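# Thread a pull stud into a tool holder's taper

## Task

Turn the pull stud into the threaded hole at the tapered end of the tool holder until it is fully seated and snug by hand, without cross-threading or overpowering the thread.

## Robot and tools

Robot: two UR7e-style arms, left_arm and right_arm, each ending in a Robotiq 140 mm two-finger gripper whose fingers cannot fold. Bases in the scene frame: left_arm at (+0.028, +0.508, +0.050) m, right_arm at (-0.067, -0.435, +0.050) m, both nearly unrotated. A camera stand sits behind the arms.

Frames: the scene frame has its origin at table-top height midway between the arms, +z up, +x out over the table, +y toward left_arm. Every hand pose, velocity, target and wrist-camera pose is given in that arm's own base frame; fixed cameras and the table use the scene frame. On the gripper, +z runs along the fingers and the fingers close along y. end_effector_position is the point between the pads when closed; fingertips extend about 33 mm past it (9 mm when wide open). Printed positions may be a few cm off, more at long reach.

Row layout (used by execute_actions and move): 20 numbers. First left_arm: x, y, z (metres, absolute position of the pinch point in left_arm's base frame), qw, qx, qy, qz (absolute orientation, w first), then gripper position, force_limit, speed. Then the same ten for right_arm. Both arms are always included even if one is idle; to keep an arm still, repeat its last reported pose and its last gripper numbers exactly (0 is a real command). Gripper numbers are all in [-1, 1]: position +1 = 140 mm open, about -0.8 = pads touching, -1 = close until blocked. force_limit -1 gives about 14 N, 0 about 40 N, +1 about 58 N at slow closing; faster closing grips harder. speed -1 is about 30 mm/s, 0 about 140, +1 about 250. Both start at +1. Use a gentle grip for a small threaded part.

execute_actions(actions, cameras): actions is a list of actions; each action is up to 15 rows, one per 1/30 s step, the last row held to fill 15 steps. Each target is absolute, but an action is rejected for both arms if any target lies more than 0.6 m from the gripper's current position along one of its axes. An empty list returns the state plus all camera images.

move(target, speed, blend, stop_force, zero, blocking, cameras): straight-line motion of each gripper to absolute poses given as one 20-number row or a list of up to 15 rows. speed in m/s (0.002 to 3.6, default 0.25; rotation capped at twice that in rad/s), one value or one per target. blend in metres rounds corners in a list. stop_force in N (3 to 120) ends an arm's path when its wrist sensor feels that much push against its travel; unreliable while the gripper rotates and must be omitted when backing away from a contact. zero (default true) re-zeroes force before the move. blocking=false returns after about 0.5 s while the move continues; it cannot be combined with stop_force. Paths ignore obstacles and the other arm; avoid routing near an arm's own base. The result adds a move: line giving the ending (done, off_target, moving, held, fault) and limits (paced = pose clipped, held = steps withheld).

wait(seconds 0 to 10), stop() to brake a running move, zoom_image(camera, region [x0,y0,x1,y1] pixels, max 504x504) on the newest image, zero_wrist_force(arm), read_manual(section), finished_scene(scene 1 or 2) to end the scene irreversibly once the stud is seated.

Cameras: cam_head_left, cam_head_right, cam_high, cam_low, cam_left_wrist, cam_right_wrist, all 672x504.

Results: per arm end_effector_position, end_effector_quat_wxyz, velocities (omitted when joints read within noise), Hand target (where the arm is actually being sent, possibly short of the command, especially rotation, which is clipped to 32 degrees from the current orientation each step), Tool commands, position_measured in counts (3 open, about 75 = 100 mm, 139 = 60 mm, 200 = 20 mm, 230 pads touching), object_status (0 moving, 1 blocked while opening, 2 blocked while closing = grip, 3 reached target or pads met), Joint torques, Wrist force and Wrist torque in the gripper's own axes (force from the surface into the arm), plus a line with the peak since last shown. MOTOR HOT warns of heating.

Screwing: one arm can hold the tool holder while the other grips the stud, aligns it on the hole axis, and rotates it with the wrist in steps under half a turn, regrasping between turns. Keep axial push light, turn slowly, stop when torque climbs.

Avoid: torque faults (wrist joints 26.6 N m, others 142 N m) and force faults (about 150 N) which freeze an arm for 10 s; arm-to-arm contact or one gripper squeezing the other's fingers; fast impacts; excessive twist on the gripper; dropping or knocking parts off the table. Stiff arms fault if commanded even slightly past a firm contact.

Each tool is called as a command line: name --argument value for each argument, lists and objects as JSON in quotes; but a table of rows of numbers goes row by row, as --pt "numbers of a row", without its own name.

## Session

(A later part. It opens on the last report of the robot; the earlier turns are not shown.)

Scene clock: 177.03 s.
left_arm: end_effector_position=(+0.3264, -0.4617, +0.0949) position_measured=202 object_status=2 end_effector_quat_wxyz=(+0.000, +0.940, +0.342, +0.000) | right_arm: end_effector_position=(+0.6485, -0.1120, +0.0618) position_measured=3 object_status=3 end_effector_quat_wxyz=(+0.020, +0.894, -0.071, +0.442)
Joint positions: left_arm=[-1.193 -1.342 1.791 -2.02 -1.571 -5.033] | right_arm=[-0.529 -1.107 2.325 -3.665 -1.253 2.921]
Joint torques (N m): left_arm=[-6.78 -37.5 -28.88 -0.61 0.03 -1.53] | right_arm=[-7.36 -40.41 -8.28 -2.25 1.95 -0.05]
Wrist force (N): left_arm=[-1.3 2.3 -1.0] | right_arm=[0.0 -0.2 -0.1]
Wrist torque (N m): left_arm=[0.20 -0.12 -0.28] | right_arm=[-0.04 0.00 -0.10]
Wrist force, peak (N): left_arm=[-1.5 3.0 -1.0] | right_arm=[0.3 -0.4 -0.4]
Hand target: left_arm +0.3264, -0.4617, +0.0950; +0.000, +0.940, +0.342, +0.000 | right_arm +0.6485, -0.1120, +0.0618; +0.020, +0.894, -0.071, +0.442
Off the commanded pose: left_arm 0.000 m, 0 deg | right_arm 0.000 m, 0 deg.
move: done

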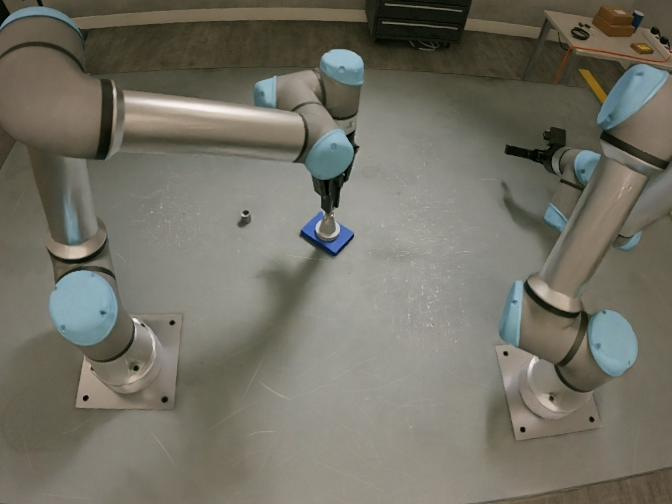

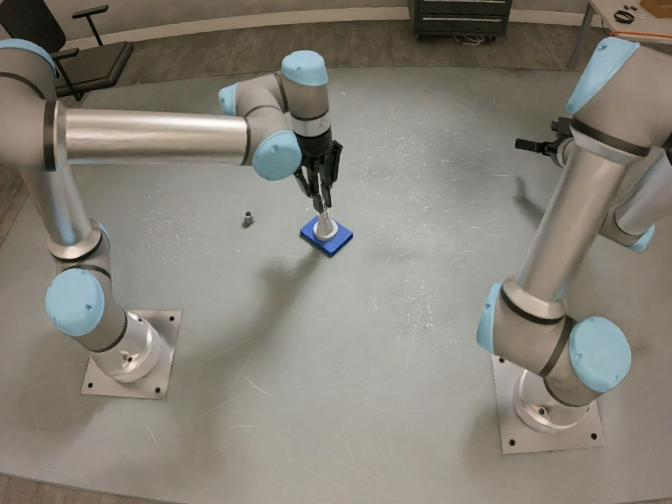

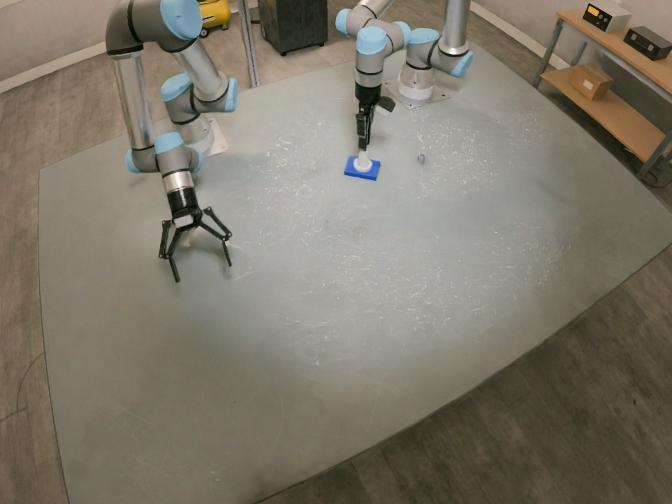

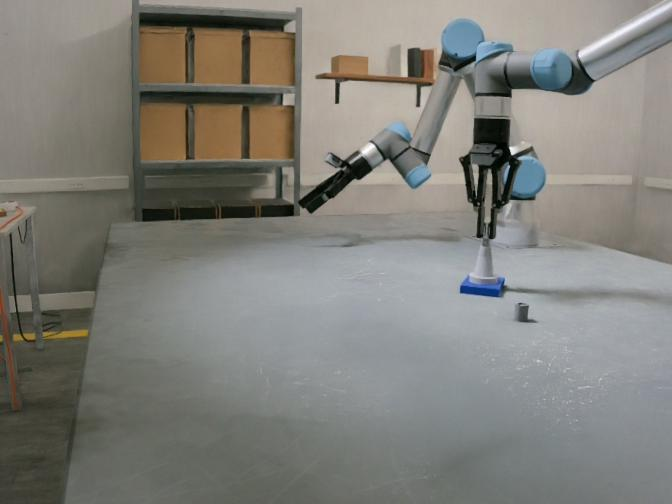

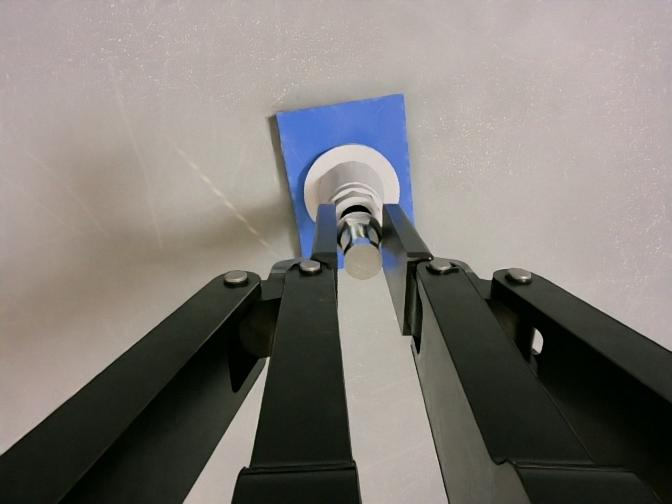

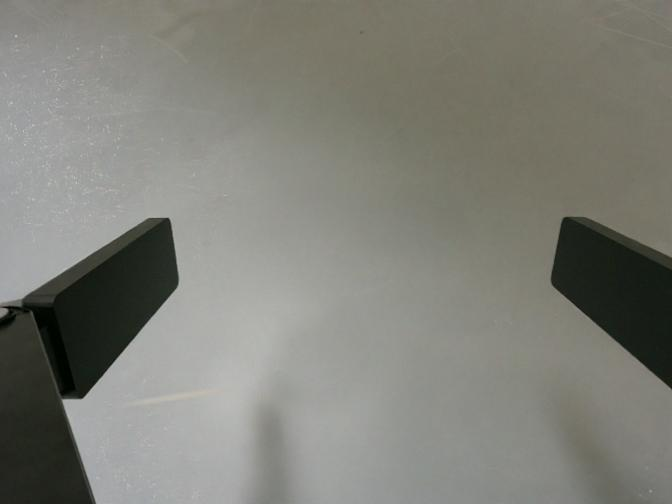

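zero_wrist_force --arm "left_arm"

move --pt "0.3264 -0.4617 0.070 0 0.940 0.342 0 -1 0.2 -1 0.6485 -0.1120 0.0618 0.020 0.894 -0.071 0.442 1 1 1" --speed 0.015 --stop_force 4 --cameras '["cam_low","cam_high","cam_left_wrist"]'

zoom_image --camera "cam_low" --region '[430, 210, 530, 310]'

zoom_image --camera "cam_left_wrist" --region '[270, 130, 430, 290]'

Wrist force sensor zeroed.

Scene clock: 187.20 s.
left_arm: end_effector_position=(+0.3264, -0.4617, +0.0942) position_measured=202 object_status=2 end_effector_quat_wxyz=(+0.000, +0.940, +0.342, +0.000) | right_arm: end_effector_position=(+0.6485, -0.1120, +0.0618) position_measured=3 object_status=3 end_effector_quat_wxyz=(+0.020, +0.894, -0.071, +0.442)
Joint positions: left_arm=[-1.193 -1.341 1.792 -2.022 -1.571 -5.033] | right_arm=[-0.529 -1.107 2.325 -3.665 -1.253 2.921]
Joint torques (N m): left_arm=[-6.22 -43.3 -30.7 -4.86 -1.54 -1.84] | right_arm=[-7.03 -43.01 -8.23 -2.19 1.97 -0.14]
Wrist force (N, zeroed by zero_wrist_force on left_arm): left_arm=[-0.4 0.1 -0.8] | right_arm=[-0.1 -0.2 0.1]
Wrist torque (N m, zeroed by zero_wrist_force on left_arm): left_arm=[0.03 0.02 0.02] | right_arm=[-0.05 0.02 -0.10]
Wrist force, peak (N, zeroed by zero_wrist_force on left_arm): left_arm=[4.8 -2.2 -15.9] | right_arm=[-0.1 -0.6 -0.1]
Hand target: left_arm +0.3264, -0.4617, +0.0942; +0.000, +0.940, +0.342, +0.000 | right_arm +0.6485, -0.1120, +0.0618; +0.020, +0.894, -0.071, +0.442
Off the commanded pose: left_arm 0.024 m, 0 deg | right_arm 0.000 m, 0 deg.
move: contact (left_arm)
Images, in order (width x height): cam_high 672x504, cam_low 672x504, cam_left_wrist 672x504.

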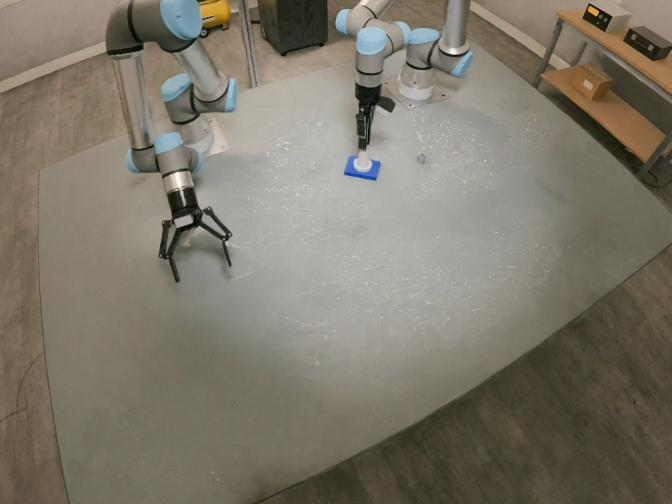

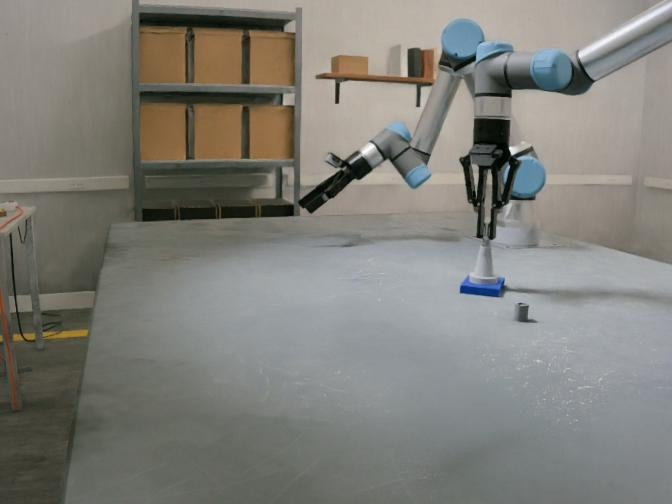

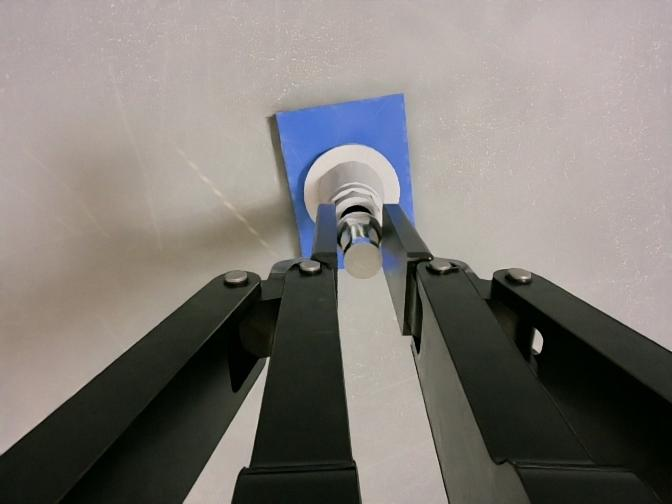

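Scaled by 5.040 from the camera's 672x504 image, which has a finer 960x720 frame.

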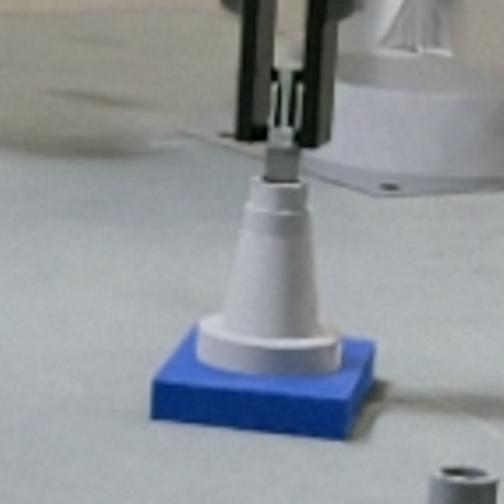

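Scaled by 3.150 from the camera's 672x504 image, which has a finer 960x720 frame.

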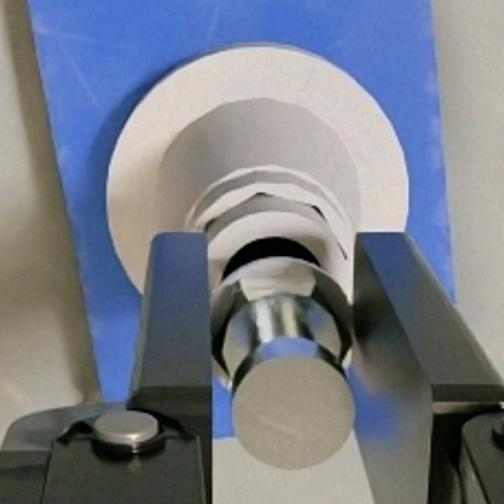

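move --pt "0.3268 -0.4613 0.0945 0 0.940 0.342 0 -1 0.2 -1 0.6485 -0.1120 0.0618 0.020 0.894 -0.071 0.442 1 1 1" --speed 0.02

move --pt "0.3268 -0.4613 0.080 0 0.940 0.342 0 -1 0.2 -1 0.6485 -0.1120 0.0618 0.020 0.894 -0.071 0.442 1 1 1" --speed 0.006 --stop_force 4

move --pt "0.3268 -0.4613 0.080 0 0.940 0.342 0 -1 0.2 -1 0.6485 -0.1120 0.0618 0.020 0.894 -0.071 0.442 1 1 1" --speed 0.004 --stop_force 5

Scene clock: 206.67 s.
left_arm: end_effector_position=(+0.3268, -0.4613, +0.0945) position_measured=202 object_status=2 end_effector_quat_wxyz=(+0.000, +0.940, +0.342, +0.000) | right_arm: end_effector_position=(+0.6485, -0.1120, +0.0618) position_measured=3 object_status=3 end_effector_quat_wxyz=(+0.020, +0.894, -0.071, +0.442)
Joint positions: left_arm=[-1.192 -1.341 1.792 -2.021 -1.571 -5.032] | right_arm=[-0.529 -1.107 2.325 -3.665 -1.253 2.921]
Joint torques (N m): left_arm=[8.68 -43.66 -30.11 -0.47 0.63 1.85] | right_arm=[-7.03 -45.13 -8.56 -2.21 2 -0.09]
Wrist force (N, zeroed by zero_wrist_force on left_arm): left_arm=[0.5 0.0 -0.1] | right_arm=[0.0 0.0 0.0]
Wrist torque (N m, zeroed by zero_wrist_force on left_arm): left_arm=[0.00 -0.10 0.00] | right_arm=[-0.01 -0.01 -0.10]
Wrist force, peak (N, zeroed by zero_wrist_force on left_arm): left_arm=[0.1 0.3 -0.9] | right_arm=[0.1 -0.4 -0.1]
Hand target: left_arm +0.3268, -0.4613, +0.0945; +0.000, +0.940, +0.342, +0.000 | right_arm +0.6485, -0.1120, +0.0618; +0.020, +0.894, -0.071, +0.442
Off the commanded pose: left_arm 0.000 m, 0 deg | right_arm 0.000 m, 0 deg.
move: done

Scene clock: 207.87 s.
left_arm: end_effector_position=(+0.3268, -0.4613, +0.0937) position_measured=202 object_status=2 end_effector_quat_wxyz=(+0.000, +0.940, +0.342, +0.000) | right_arm: end_effector_position=(+0.6485, -0.1120, +0.0618) position_measured=3 object_status=3 end_effector_quat_wxyz=(+0.020, +0.894, -0.071, +0.442)
Joint positions: left_arm=[-1.192 -1.341 1.793 -2.024 -1.571 -5.032] | right_arm=[-0.529 -1.107 2.325 -3.665 -1.253 2.921]
Joint torques (N m): left_arm=[4.04 -43.56 -29.94 -0.58 0.79 1.5] | right_arm=[-6.95 -44.66 -9.16 -2.29 2.01 0.12]
Wrist force (N, zeroed by zero_wrist_force on left_arm): left_arm=[1.4 -0.9 -0.8] | right_arm=[0.0 -0.4 -0.3]
Wrist torque (N m, zeroed by zero_wrist_force on left_arm): left_arm=[0.03 -0.03 0.00] | right_arm=[-0.07 0.01 -0.10]
Wrist force, peak (N, zeroed by zero_wrist_force on left_arm): left_arm=[3.3 -3.6 -6.2] | right_arm=[0.0 -0.4 -0.3]
Hand target: left_arm +0.3268, -0.4613, +0.0937; +0.000, +0.940, +0.342, +0.000 | right_arm +0.6485, -0.1120, +0.0618; +0.020, +0.894, -0.071, +0.442
Off the commanded pose: left_arm 0.014 m, 0 deg | right_arm 0.000 m, 0 deg.
move: contact (left_arm)

Scene clock: 208.97 s.
left_arm: end_effector_position=(+0.3268, -0.4613, +0.0935) position_measured=202 object_status=2 end_effector_quat_wxyz=(+0.000, +0.940, +0.342, +0.000) | right_arm: end_effector_position=(+0.6485, -0.1120, +0.0618) position_measured=3 object_status=3 end_effector_quat_wxyz=(+0.020, +0.894, -0.071, +0.442)
Joint positions: left_arm=[-1.192 -1.34 1.794 -2.024 -1.571 -5.032] | right_arm=[-0.529 -1.107 2.325 -3.665 -1.253 2.921]
Joint torques (N m): left_arm=[3.57 -42.59 -29.81 -1.1 0.79 1.39] | right_arm=[-5.77 -44.69 -9.15 -2.2 2.05 -0.11]
Wrist force (N, zeroed by zero_wrist_force on left_arm): left_arm=[2.8 -2.3 -2.8] | right_arm=[-0.1 -0.1 -0.1]
Wrist torque (N m, zeroed by zero_wrist_force on left_arm): left_arm=[0.07 -0.06 0.00] | right_arm=[-0.02 0.03 -0.10]
Wrist force, peak (N, zeroed by zero_wrist_force on left_arm): left_arm=[4.4 -4.3 -8.4] | right_arm=[-0.1 -0.5 -0.3]
Hand target: left_arm +0.3268, -0.4613, +0.0935; +0.000, +0.940, +0.342, +0.000 | right_arm +0.6485, -0.1120, +0.0618; +0.020, +0.894, -0.071, +0.442
Off the commanded pose: left_arm 0.013 m, 0 deg | right_arm 0.000 m, 0 deg.
move: contact (left_arm)

move --pt "0.3270 -0.4603 0.0942 0 0.940 0.342 0 -1 0.2 -1 0.6485 -0.1120 0.0618 0.020 0.894 -0.071 0.442 1 1 1" --speed 0.02

move --pt "0.3270 -0.4603 0.080 0 0.940 0.342 0 -1 0.2 -1 0.6485 -0.1120 0.0618 0.020 0.894 -0.071 0.442 1 1 1" --speed 0.005 --stop_force 4

Scene clock: 219.00 s.
left_arm: end_effector_position=(+0.3270, -0.4603, +0.0942) position_measured=202 object_status=2 end_effector_quat_wxyz=(+0.000, +0.940, +0.342, +0.000) | right_arm: end_effector_position=(+0.6485, -0.1120, +0.0618) position_measured=3 object_status=3 end_effector_quat_wxyz=(+0.020, +0.894, -0.071, +0.442)
Joint positions: left_arm=[-1.191 -1.343 1.794 -2.022 -1.571 -5.031] | right_arm=[-0.529 -1.107 2.325 -3.665 -1.253 2.921]
Joint torques (N m): left_arm=[7.78 -40.68 -16.4 -0.66 1.02 1.84] | right_arm=[-7.15 -44.36 -9.85 -2.27 1.98 0.07]
Wrist force (N, zeroed by zero_wrist_force on left_arm): left_arm=[0.6 0.2 0.0] | right_arm=[-0.1 0.0 -0.2]
Wrist torque (N m, zeroed by zero_wrist_force on left_arm): left_arm=[0.05 -0.12 -0.01] | right_arm=[-0.01 0.01 -0.09]
Wrist force, peak (N, zeroed by zero_wrist_force on left_arm): left_arm=[2.7 -2.6 -2.9] | right_arm=[0.0 -0.4 -0.3]
Hand target: left_arm +0.3270, -0.4603, +0.0942; +0.000, +0.940, +0.342, +0.000 | right_arm +0.6485, -0.1120, +0.0618; +0.020, +0.894, -0.071, +0.442
Off the commanded pose: left_arm 0.000 m, 0 deg | right_arm 0.000 m, 0 deg.
move: done

Scene clock: 220.33 s.
left_arm: end_effector_position=(+0.3270, -0.4603, +0.0928) position_measured=202 object_status=2 end_effector_quat_wxyz=(+0.000, +0.940, +0.342, +0.000) | right_arm: end_effector_position=(+0.6485, -0.1120, +0.0618) position_measured=3 object_status=3 end_effector_quat_wxyz=(+0.020, +0.894, -0.071, +0.442)
Joint positions: left_arm=[-1.191 -1.341 1.796 -2.026 -1.571 -5.031] | right_arm=[-0.529 -1.107 2.325 -3.665 -1.253 2.921]
Joint torques (N m): left_arm=[7.24 -41.46 -28.3 -0.05 1.27 1.23] | right_arm=[-6.46 -45.08 -8.99 -2.17 1.98 0.03]
Wrist force (N, zeroed by zero_wrist_force on left_arm): left_arm=[1.1 0.3 -5.3] | right_arm=[0.1 -0.4 -0.2]
Wrist torque (N m, zeroed by zero_wrist_force on left_arm): left_arm=[0.09 -0.04 0.00] | right_arm=[-0.09 -0.01 -0.10]
Wrist force, peak (N, zeroed by zero_wrist_force on left_arm): left_arm=[2.6 -1.5 -10.0] | right_arm=[0.1 -0.4 -0.2]
Hand target: left_arm +0.3270, -0.4603, +0.0928; +0.000, +0.940, +0.342, +0.000 | right_arm +0.6485, -0.1120, +0.0618; +0.020, +0.894, -0.071, +0.442
Off the commanded pose: left_arm 0.013 m, 0 deg | right_arm 0.000 m, 0 deg.
move: contact (left_arm)

move --pt "0.3271 -0.4602 0.0927 0 -0.866 0.5 0 -1 0.2 -1 0.6485 -0.1120 0.0618 0.020 0.894 -0.071 0.442 1 1 1" --pt "0.3271 -0.4602 0.0924 0 -0.174 0.985 0 -1 0.2 -1 0.6485 -0.1120 0.0618 0.020 0.894 -0.071 0.442 1 1 1" --speed 0.5 --blend 0.001

move --pt "0.3271 -0.4602 0.0920 0 0.643 0.766 0 -1 0.2 -1 0.6485 -0.1120 0.0618 0.020 0.894 -0.071 0.442 1 1 1" --speed 0.5 --cameras '["cam_low","cam_left_wrist"]'

zoom_image --camera "cam_low" --region '[430, 210, 530, 310]'

Scene clock: 234.37 s.
left_arm: end_effector_position=(+0.3271, -0.4602, +0.0924) position_measured=202 object_status=2 end_effector_quat_wxyz=(+0.000, -0.174, +0.985, +0.000) | right_arm: end_effector_position=(+0.6485, -0.1120, +0.0618) position_measured=3 object_status=3 end_effector_quat_wxyz=(+0.020, +0.894, -0.071, +0.442)
Joint positions: left_arm=[-1.191 -1.341 1.797 -2.027 -1.571 -1.541] | right_arm=[-0.529 -1.107 2.325 -3.665 -1.253 2.921]
Joint torques (N m): left_arm=[12.11 -14.07 -20.35 2.54 3.06 1.74] | right_arm=[-6.51 -44.05 -10.83 -2.16 1.9 0.06]
Wrist force (N, zeroed by zero_wrist_force on left_arm): left_arm=[10.9 -2.4 -21.3] | right_arm=[0.2 -0.1 -0.3]
Wrist torque (N m, zeroed by zero_wrist_force on left_arm): left_arm=[0.11 -0.02 0.20] | right_arm=[-0.03 -0.04 -0.10]
Wrist force, peak (N, zeroed by zero_wrist_force on left_arm): left_arm=[10.8 -4.9 -23.7] | right_arm=[0.1 -0.4 -0.3]
Hand target: left_arm +0.3271, -0.4602, +0.0924; +0.000, -0.174, +0.985, +0.000 | right_arm +0.6485, -0.1120, +0.0618; +0.020, +0.894, -0.071, +0.442
Off the commanded pose: left_arm 0.000 m, 0 deg | right_arm 0.000 m, 0 deg.
move: done

Scene clock: 236.70 s.
left_arm: end_effector_position=(+0.3271, -0.4602, +0.0920) position_measured=202 object_status=2 end_effector_quat_wxyz=(+0.000, +0.643, +0.766, +0.000) | right_arm: end_effector_position=(+0.6485, -0.1120, +0.0618) position_measured=3 object_status=3 end_effector_quat_wxyz=(+0.020, +0.894, -0.071, +0.442)
Joint positions: left_arm=[-1.191 -1.34 1.798 -2.028 -1.571 0.205] | right_arm=[-0.529 -1.107 2.325 -3.665 -1.253 2.921]
Joint torques (N m): left_arm=[2.88 -20.5 -30.01 -1.4 -1.24 1.8] | right_arm=[-6.74 -44.93 -11.75 -2.2 2.07 0]
Wrist force (N, zeroed by zero_wrist_force on left_arm): left_arm=[7.8 -2.6 -10.9] | right_arm=[0.0 -0.1 -0.1]
Wrist torque (N m, zeroed by zero_wrist_force on left_arm): left_arm=[0.12 0.01 0.21] | right_arm=[-0.02 -0.01 -0.10]
Wrist force, peak (N, zeroed by zero_wrist_force on left_arm): left_arm=[14.3 -3.9 -24.2] | right_arm=[-0.1 -0.4 0.0]
Hand target: left_arm +0.3271, -0.4602, +0.0920; +0.000, +0.643, +0.766, +0.000 | right_arm +0.6485, -0.1120, +0.0618; +0.020, +0.894, -0.071, +0.442
Off the commanded pose: left_arm 0.000 m, 0 deg | right_arm 0.000 m, 0 deg.
move: done
Images, in order (width x height): cam_low 672x504, cam_left_wrist 672x504.

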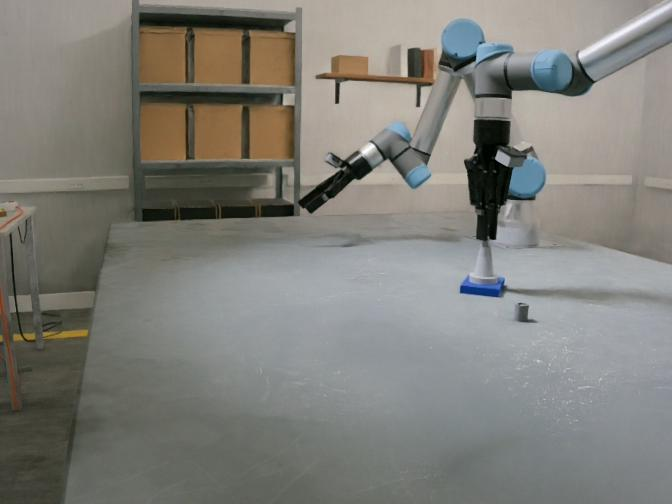

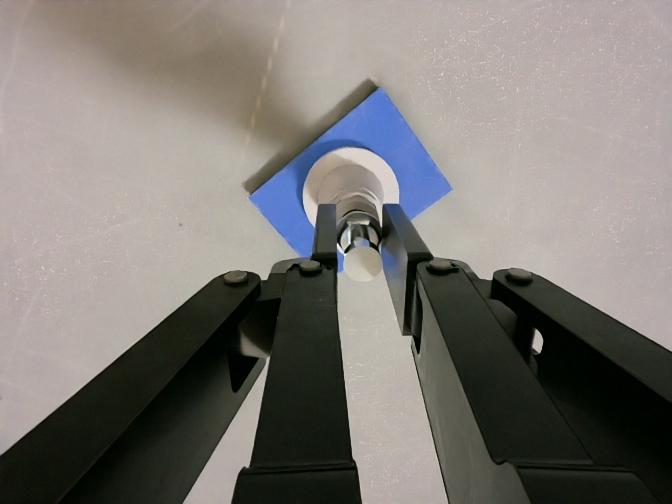

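Scaled by 5.040 from the camera's 672x504 image, which has a finer 960x720 frame.

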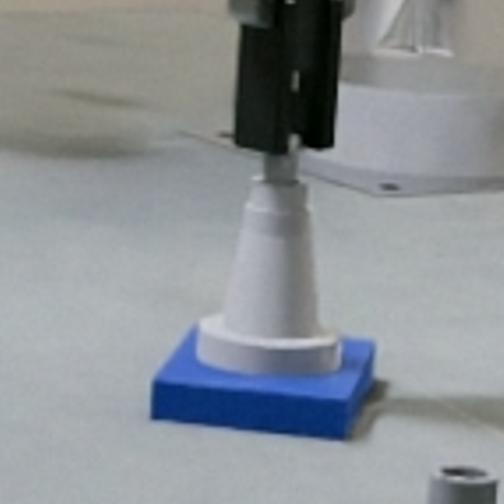

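move --pt "0.3274 -0.4608 0.0915 0 1 0 0 -1 0.2 -1 0.6485 -0.1120 0.0618 0.020 0.894 -0.071 0.442 1 1 1" --speed 0.5

move --pt "0.3262 -0.4618 0.0910 0 0.643 -0.766 0 -1 0.2 -1 0.6485 -0.1120 0.0618 0.020 0.894 -0.071 0.442 1 1 1" --speed 0.5

move --pt "0.3255 -0.4605 0.0904 0 -0.174 -0.985 0 -1 0.2 -1 0.6485 -0.1120 0.0618 0.020 0.894 -0.071 0.442 1 1 1" --speed 0.5 --cameras '["cam_low","cam_left_wrist"]'

zoom_image --camera "cam_low" --region '[430, 210, 530, 310]'

zoom_image --camera "cam_left_wrist" --region '[270, 130, 430, 290]'

Scene clock: 258.87 s.
left_arm: end_effector_position=(+0.3274, -0.4608, +0.0915) position_measured=202 object_status=2 end_effector_quat_wxyz=(+0.000, +1.000, +0.000, +0.000) | right_arm: end_effector_position=(+0.6485, -0.1120, +0.0618) position_measured=3 object_status=3 end_effector_quat_wxyz=(+0.020, +0.894, -0.071, +0.442)
Joint positions: left_arm=[-1.191 -1.338 1.797 -2.029 -1.571 1.95] | right_arm=[-0.529 -1.107 2.325 -3.665 -1.253 2.921]
Joint torques (N m): left_arm=[-1.34 -20.63 -19.65 4.13 -5.06 1.78] | right_arm=[-6.99 -45.01 -11.42 -2.4 1.97 0.01]
Wrist force (N, zeroed by zero_wrist_force on left_arm): left_arm=[18.6 3.6 -10.3] | right_arm=[-0.1 -0.1 -0.1]
Wrist torque (N m, zeroed by zero_wrist_force on left_arm): left_arm=[-0.10 0.02 0.15] | right_arm=[-0.03 0.02 -0.10]
Wrist force, peak (N, zeroed by zero_wrist_force on left_arm): left_arm=[18.4 3.6 -12.5] | right_arm=[0.0 -0.4 -0.2]
Hand target: left_arm +0.3274, -0.4608, +0.0915; +0.000, +1.000, +0.000, +0.000 | right_arm +0.6485, -0.1120, +0.0618; +0.020, +0.894, -0.071, +0.442
Off the commanded pose: left_arm 0.000 m, 0 deg | right_arm 0.000 m, 0 deg.
move: done

Scene clock: 261.20 s.
left_arm: end_effector_position=(+0.3262, -0.4618, +0.0910) position_measured=202 object_status=2 end_effector_quat_wxyz=(+0.000, -0.643, +0.766, +0.000) | right_arm: end_effector_position=(+0.6485, -0.1120, +0.0618) position_measured=3 object_status=3 end_effector_quat_wxyz=(+0.020, +0.894, -0.071, +0.442)
Joint positions: left_arm=[-1.194 -1.338 1.797 -2.03 -1.571 3.692] | right_arm=[-0.529 -1.107 2.325 -3.665 -1.253 2.921]
Joint torques (N m): left_arm=[9.27 -21.04 -22.72 2.72 -1.42 1.72] | right_arm=[-6.68 -44.8 -12.44 -2.1 1.9 0.13]
Wrist force (N, zeroed by zero_wrist_force on left_arm): left_arm=[10.9 -8.7 -4.2] | right_arm=[-0.1 -0.2 -0.2]
Wrist torque (N m, zeroed by zero_wrist_force on left_arm): left_arm=[0.38 0.02 0.18] | right_arm=[-0.05 0.02 -0.09]
Wrist force, peak (N, zeroed by zero_wrist_force on left_arm): left_arm=[30.7 5.0 -0.2] | right_arm=[0.0 -0.5 -0.2]
Hand target: left_arm +0.3262, -0.4618, +0.0910; +0.000, -0.643, +0.766, +0.000 | right_arm +0.6485, -0.1120, +0.0618; +0.020, +0.894, -0.071, +0.442
Off the commanded pose: left_arm 0.000 m, 0 deg | right_arm 0.000 m, 0 deg.
move: done

Scene clock: 263.53 s.
left_arm: end_effector_position=(+0.3255, -0.4605, +0.0904) position_measured=202 object_status=2 end_effector_quat_wxyz=(+0.000, +0.174, +0.985, +0.000) | right_arm: end_effector_position=(+0.6485, -0.1120, +0.0618) position_measured=3 object_status=3 end_effector_quat_wxyz=(+0.020, +0.894, -0.071, +0.442)
Joint positions: left_arm=[-1.194 -1.34 1.802 -2.033 -1.571 5.438] | right_arm=[-0.529 -1.107 2.325 -3.665 -1.253 2.921]
Joint torques (N m): left_arm=[10.92 -22.93 -27.63 -2.81 -0.24 1.68] | right_arm=[-7.03 -44.87 -12.66 -2.17 2.07 0.03]
Wrist force (N, zeroed by zero_wrist_force on left_arm): left_arm=[1.7 -4.4 -3.9] | right_arm=[-0.1 -0.4 -0.1]
Wrist torque (N m, zeroed by zero_wrist_force on left_arm): left_arm=[-0.30 -0.21 0.23] | right_arm=[-0.08 0.03 -0.10]
Wrist force, peak (N, zeroed by zero_wrist_force on left_arm): left_arm=[14.0 -7.6 -5.1] | right_arm=[-0.1 -0.4 -0.3]
Hand target: left_arm +0.3255, -0.4605, +0.0904; +0.000, +0.174, +0.985, +0.000 | right_arm +0.6485, -0.1120, +0.0618; +0.020, +0.894, -0.071, +0.442
Off the commanded pose: left_arm 0.000 m, 0 deg | right_arm 0.000 m, 0 deg.
move: done
Images, in order (width x height): cam_low 672x504, cam_left_wrist 672x504.

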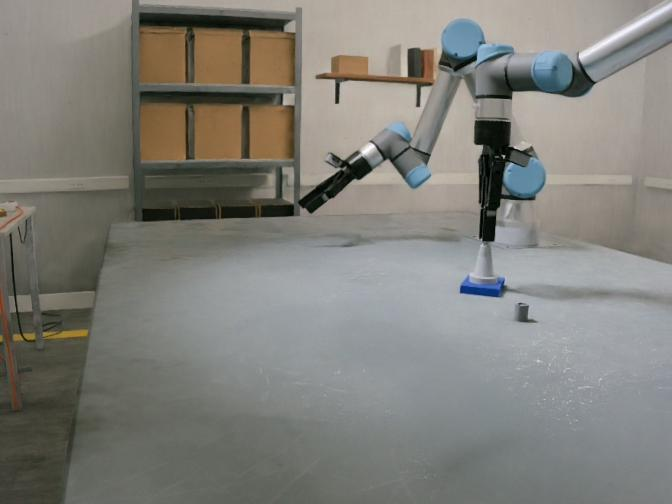

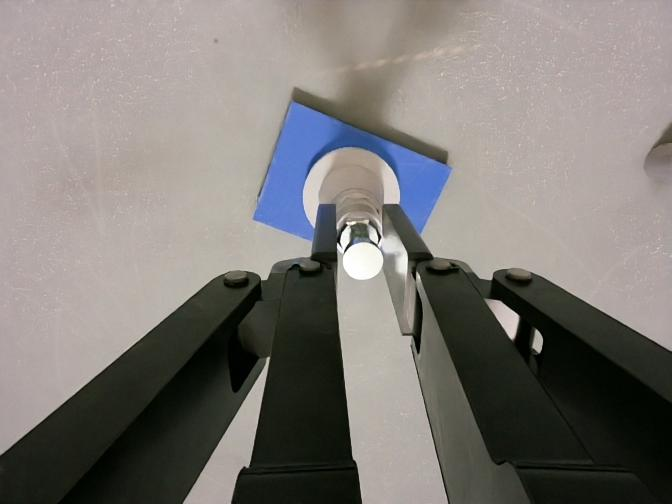

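Scaled by 5.040 from the camera's 672x504 image, which has a finer 960x720 frame.

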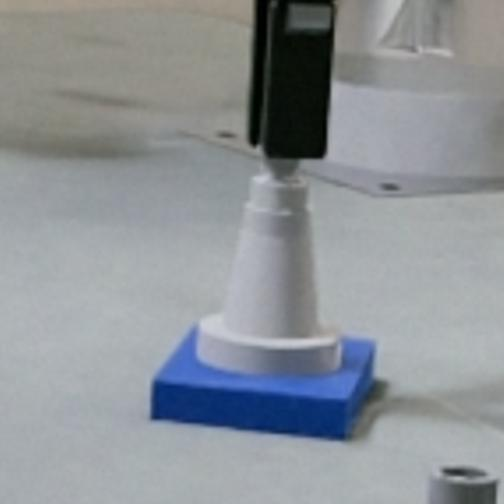

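Scaled by 3.150 from the camera's 672x504 image, which has a finer 960x720 frame.

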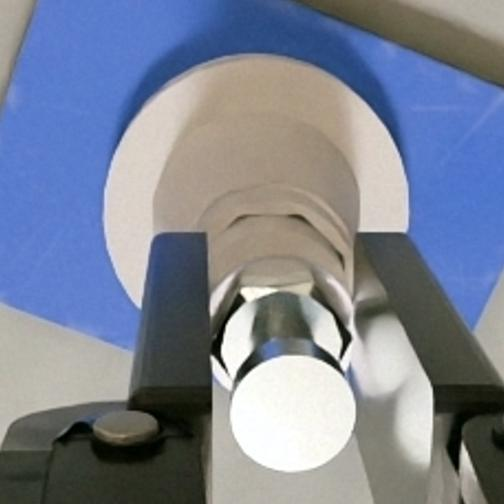

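move --pt "0.3255 -0.4605 0.0904 0 -0.174 -0.985 0 -0.35 0.2 0 0.6485 -0.1120 0.0618 0.020 0.894 -0.071 0.442 1 1 1" --pt "0.3267 -0.4611 0.0920 0 0.643 -0.766 0 -0.35 0.2 0 0.6485 -0.1120 0.0618 0.020 0.894 -0.071 0.442 1 1 1" --pt "0.3267 -0.4611 0.0920 0 1 0 0 -0.35 0.2 0 0.6485 -0.1120 0.0618 0.020 0.894 -0.071 0.442 1 1 1" --pt "0.3267 -0.4611 0.0920 0 0.643 0.766 0 -0.35 0.2 0 0.6485 -0.1120 0.0618 0.020 0.894 -0.071 0.442 1 1 1" --pt "0.3267 -0.4611 0.0920 0 -0.174 0.985 0 -0.35 0.2 0 0.6485 -0.1120 0.0618 0.020 0.894 -0.071 0.442 1 1 1" --pt "0.3267 -0.4611 0.0920 0 -0.866 0.5 0 -0.35 0.2 0 0.6485 -0.1120 0.0618 0.020 0.894 -0.071 0.442 1 1 1" --pt "0.3267 -0.4611 0.0920 0 -0.940 -0.342 0 -0.35 0.2 0 0.6485 -0.1120 0.0618 0.020 0.894 -0.071 0.442 1 1 1" --speed 1.0 --blend '[0,0.001,0.001,0.001,0.001,0.001,0]' --cameras '["cam_left_wrist"]'

zoom_image --camera "cam_left_wrist" --region '[240, 130, 450, 290]'

Scene clock: 296.37 s.
left_arm: end_effector_position=(+0.3267, -0.4611, +0.0920) position_measured=173 object_status=3 end_effector_quat_wxyz=(+0.000, +0.940, +0.342, +0.000) | right_arm: end_effector_position=(+0.6485, -0.1120, +0.0618) position_measured=3 object_status=3 end_effector_quat_wxyz=(+0.020, +0.894, -0.071, +0.442)
Joint positions: left_arm=[-1.193 -1.339 1.796 -2.028 -1.571 -5.032] | right_arm=[-0.529 -1.107 2.325 -3.665 -1.253 2.921]
Joint torques (N m): left_arm=[-3.64 -44 -15.9 -0.25 0.56 -1.49] | right_arm=[-7.16 -44.65 -14.04 -2.27 2.13 0.07]
Wrist force (N, zeroed by zero_wrist_force on left_arm): left_arm=[0.9 -1.6 -0.3] | right_arm=[0.1 -0.2 -0.2]
Wrist torque (N m, zeroed by zero_wrist_force on left_arm): left_arm=[-0.33 -0.19 0.00] | right_arm=[-0.04 -0.01 -0.10]
Wrist force, peak (N, zeroed by zero_wrist_force on left_arm): left_arm=[2.1 -4.8 -4.5] | right_arm=[-0.3 -0.4 0.1]
Hand target: left_arm +0.3267, -0.4611, +0.0920; +0.000, +0.940, +0.342, +0.000 | right_arm +0.6485, -0.1120, +0.0618; +0.020, +0.894, -0.071, +0.442
Off the commanded pose: left_arm 0.000 m, 0 deg | right_arm 0.000 m, 0 deg.
move: done
Images, in order (width x height): cam_left_wrist 672x504.

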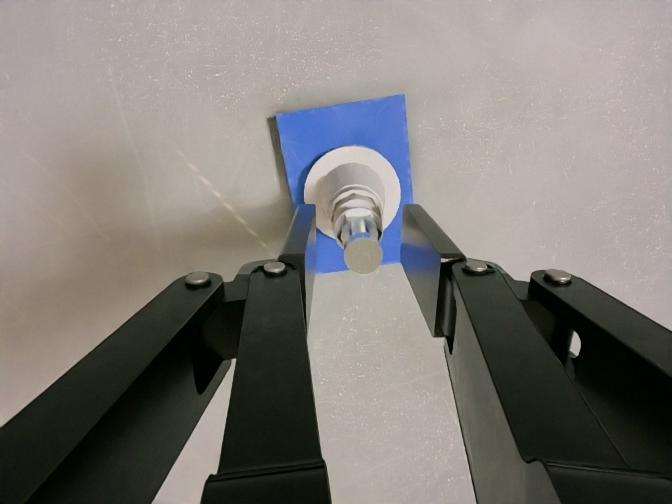

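Scaled by 2.400 from the camera's 672x504 image, which has a finer 960x720 frame.

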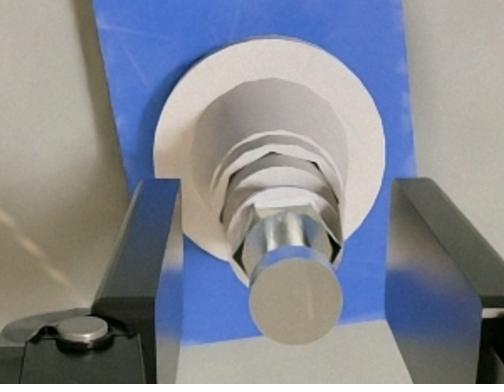

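move --pt "0.3267 -0.4611 0.0920 0 0.342 -0.940 0 -0.35 0.2 0 0.6485 -0.1120 0.0618 0.020 0.894 -0.071 0.442 1 1 1" --speed 1.0 --cameras '["cam_left_wrist"]'

zoom_image --camera "cam_left_wrist" --region '[240, 130, 450, 290]'

Scene clock: 310.43 s.
left_arm: end_effector_position=(+0.3270, -0.4608, +0.0920) position_measured=173 object_status=3 end_effector_quat_wxyz=(-0.509, +0.071, +0.808, -0.288) | right_arm: end_effector_position=(+0.6485, -0.1120, +0.0618) position_measured=3 object_status=3 end_effector_quat_wxyz=(+0.020, +0.894, -0.071, +0.442)
Joint positions: left_arm=[-0.713 -0.849 1.424 -1.248 -2.61 -6.284] | right_arm=[-0.529 -1.107 2.325 -3.665 -1.253 2.921]
Joint torques (N m): left_arm=[5.89 -45.42 -26.59 0.03 -2.19 -0.82] | right_arm=[-6.76 -44.68 -15.38 -2.31 2.03 0.12]
Wrist force (N, zeroed by zero_wrist_force on left_arm): left_arm=[4.0 -3.6 1.8] | right_arm=[-0.1 -0.2 0.0]
Wrist torque (N m, zeroed by zero_wrist_force on left_arm): left_arm=[-0.55 -0.31 0.20] | right_arm=[-0.05 0.02 -0.10]
Wrist force, peak (N, zeroed by zero_wrist_force on left_arm): left_arm=[28.7 31.2 -68.4] | right_arm=[-0.1 -0.4 -0.4]
Hand target: left_arm +0.3270, -0.4608, +0.0920; -0.509, +0.071, +0.808, -0.288 | right_arm +0.6485, -0.1120, +0.0618; +0.020, +0.894, -0.071, +0.442
Off the commanded pose: left_arm 0.000 m, 85 deg; orientation clipped | right_arm 0.000 m, 0 deg.
joint sent to its limit (left arm) — joint 6 (wrist 3), lower limit. The joint targets are off in orientation, not in position.
move: off_target (left_arm); limits=paced
Images, in order (width x height): cam_left_wrist 672x504.

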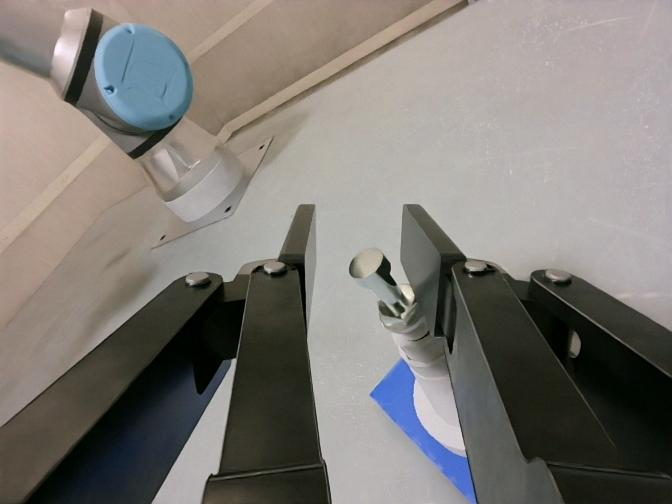

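Scaled by 2.400 from the camera's 672x504 image, which has a finer 960x720 frame.

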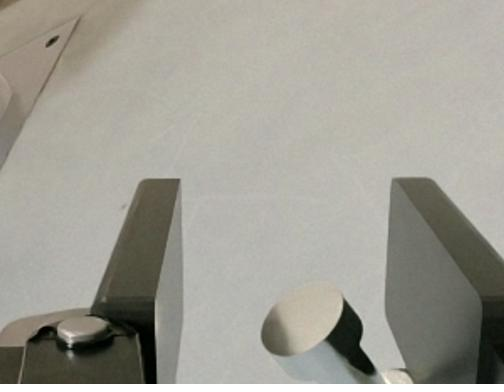

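move --pt "0.43 -0.414 0.14 -0.509 0.071 0.808 -0.288 -0.35 0.2 0 0.6485 -0.1120 0.0618 0.020 0.894 -0.071 0.442 1 1 1" --pt "0.40 -0.43 0.26 0 0.940 0.342 0 -0.35 0.2 0 0.6485 -0.1120 0.0618 0.020 0.894 -0.071 0.442 1 1 1" --speed '[0.1,0.3]' --cameras '["all"]'

zoom_image --camera "cam_low" --region '[430, 210, 530, 310]'

Scene clock: 323.63 s.
left_arm: end_effector_position=(+0.4000, -0.4300, +0.2600) position_measured=173 object_status=3 end_effector_quat_wxyz=(+0.000, +0.940, +0.342, +0.000) | right_arm: end_effector_position=(+0.6485, -0.1120, +0.0618) position_measured=3 object_status=3 end_effector_quat_wxyz=(+0.020, +0.894, -0.071, +0.442)
Joint positions: left_arm=[-1.051 -1.381 1.403 -1.593 -1.571 -4.89] | right_arm=[-0.529 -1.107 2.325 -3.665 -1.253 2.921]
Joint torques (N m): left_arm=[9.07 -31.49 -26.17 -1.48 -1.96 0.02] | right_arm=[-6.46 -44.29 -15.82 -2.27 2.08 0]
Wrist force (N, zeroed by zero_wrist_force on left_arm): left_arm=[2.6 -0.6 -0.4] | right_arm=[-0.2 0.1 0.1]
Wrist torque (N m, zeroed by zero_wrist_force on left_arm): left_arm=[-0.10 -0.54 0.23] | right_arm=[0.01 0.03 -0.09]
Wrist force, peak (N, zeroed by zero_wrist_force on left_arm): left_arm=[4.1 -4.1 3.2] | right_arm=[0.0 -0.5 -0.1]
Hand target: left_arm +0.4000, -0.4300, +0.2600; +0.000, +0.940, +0.342, +0.000 | right_arm +0.6485, -0.1120, +0.0618; +0.020, +0.894, -0.071, +0.442
Off the commanded pose: left_arm 0.000 m, 0 deg | right_arm 0.000 m, 0 deg.
move: done

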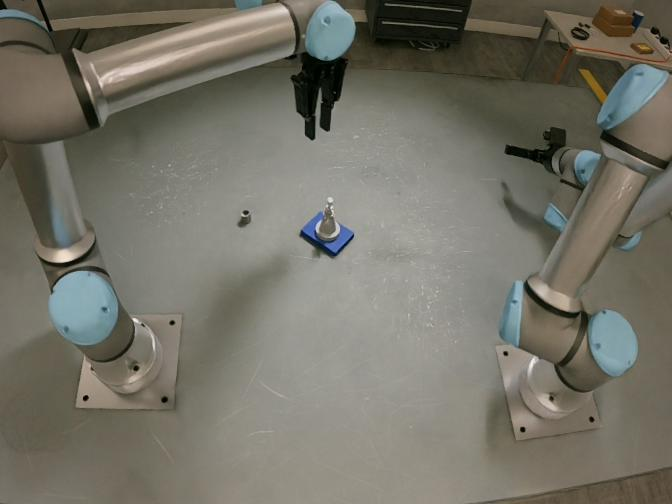

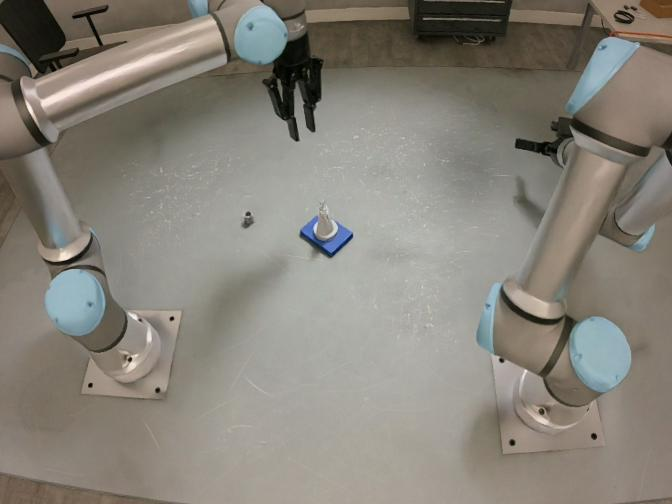

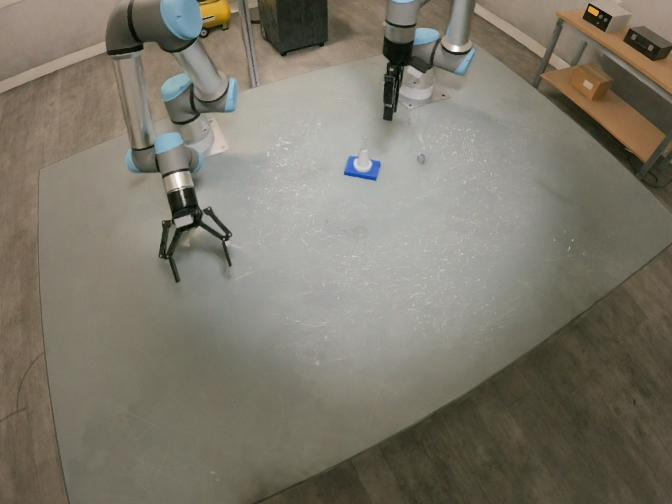

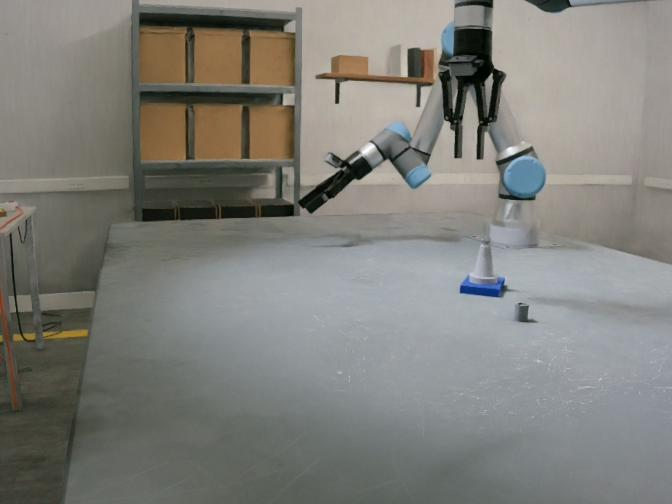

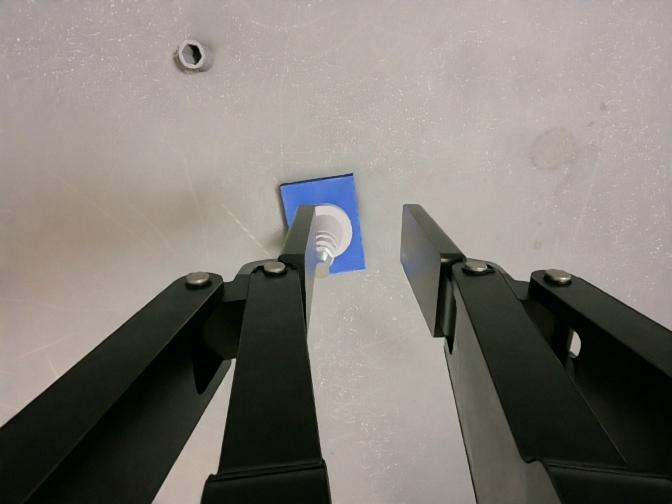

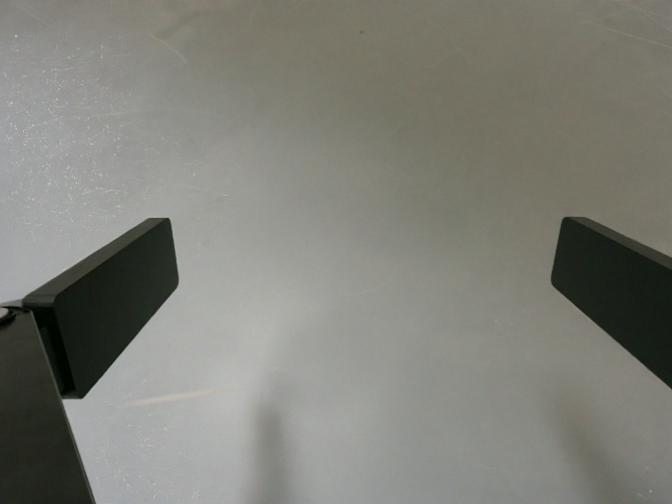

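Scaled by 5.040 from the camera's 672x504 image, which has a finer 960x720 frame.

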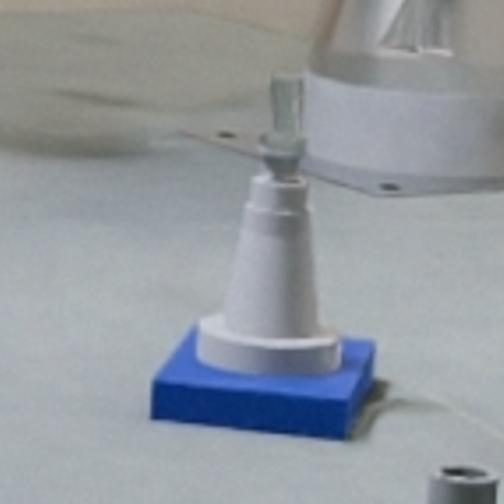

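move --pt "0.3267 -0.4611 0.17 0 0.940 0.342 0 -0.35 0.2 0 0.6485 -0.1120 0.0618 0.020 0.894 -0.071 0.442 1 1 1" --pt "0.3267 -0.4611 0.092 0 0.940 0.342 0 -0.35 0.2 0 0.6485 -0.1120 0.0618 0.020 0.894 -0.071 0.442 1 1 1" --speed '[0.3,0.12]' --cameras '["cam_left_wrist","cam_low"]'

zoom_image --camera "cam_left_wrist" --region '[240, 130, 450, 290]'

zoom_image --camera "cam_low" --region '[430, 210, 530, 310]'

Scene clock: 333.13 s.
left_arm: end_effector_position=(+0.3267, -0.4611, +0.0920) position_measured=173 object_status=3 end_effector_quat_wxyz=(+0.000, +0.940, +0.342, +0.000) | right_arm: end_effector_position=(+0.6485, -0.1120, +0.0618) position_measured=3 object_status=3 end_effector_quat_wxyz=(+0.020, +0.894, -0.071, +0.442)
Joint positions: left_arm=[-1.193 -1.339 1.796 -2.028 -1.571 -5.032] | right_arm=[-0.529 -1.107 2.325 -3.665 -1.253 2.921]
Joint torques (N m): left_arm=[-4.42 -42.87 -26.32 -1.66 -1.15 -1.04] | right_arm=[-6.2 -44.65 -16.19 -2.23 2.01 -0.03]
Wrist force (N, zeroed by zero_wrist_force on left_arm): left_arm=[2.5 -0.8 -0.6] | right_arm=[-0.1 -0.2 -0.2]
Wrist torque (N m, zeroed by zero_wrist_force on left_arm): left_arm=[-0.17 -0.52 0.00] | right_arm=[-0.04 0.03 -0.10]
Wrist force, peak (N, zeroed by zero_wrist_force on left_arm): left_arm=[5.0 -0.3 -2.8] | right_arm=[-0.2 -0.6 -0.1]
Hand target: left_arm +0.3267, -0.4611, +0.0920; +0.000, +0.940, +0.342, +0.000 | right_arm +0.6485, -0.1120, +0.0618; +0.020, +0.894, -0.071, +0.442
Off the commanded pose: left_arm 0.000 m, 0 deg | right_arm 0.000 m, 0 deg.
move: done
Images, in order (width x height): cam_low 672x504, cam_left_wrist 672x504.

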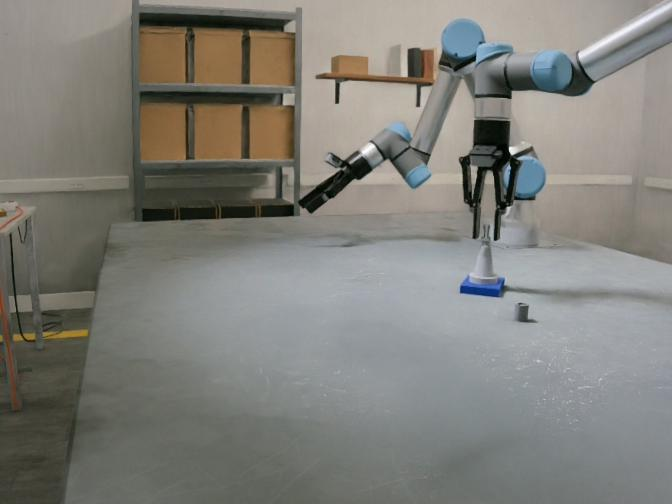

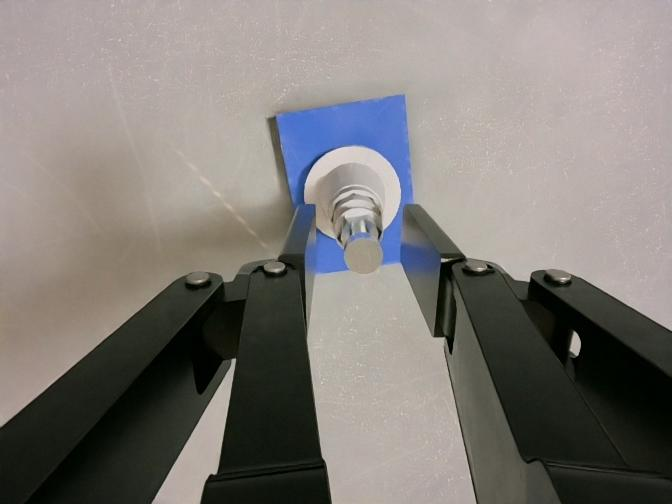

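Scaled by 2.400 from the camera's 672x504 image, which has a finer 960x720 frame.

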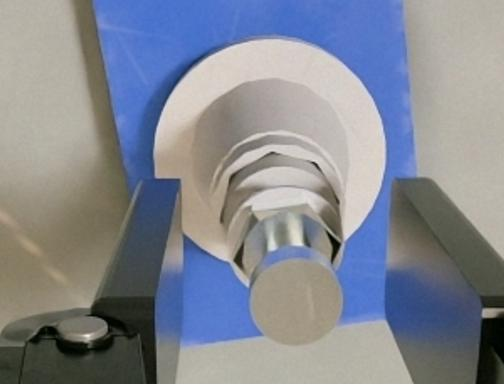

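Scaled by 5.040 from the camera's 672x504 image, which has a finer 960x720 frame.

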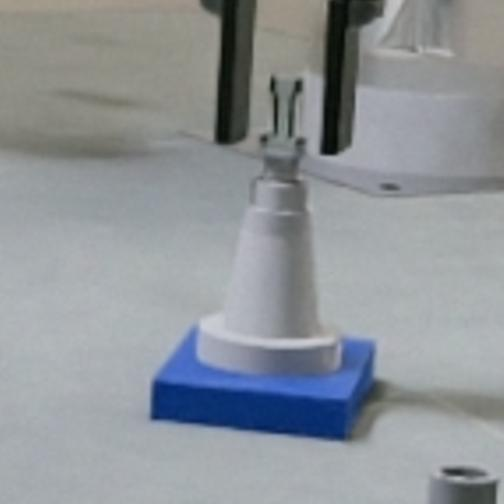

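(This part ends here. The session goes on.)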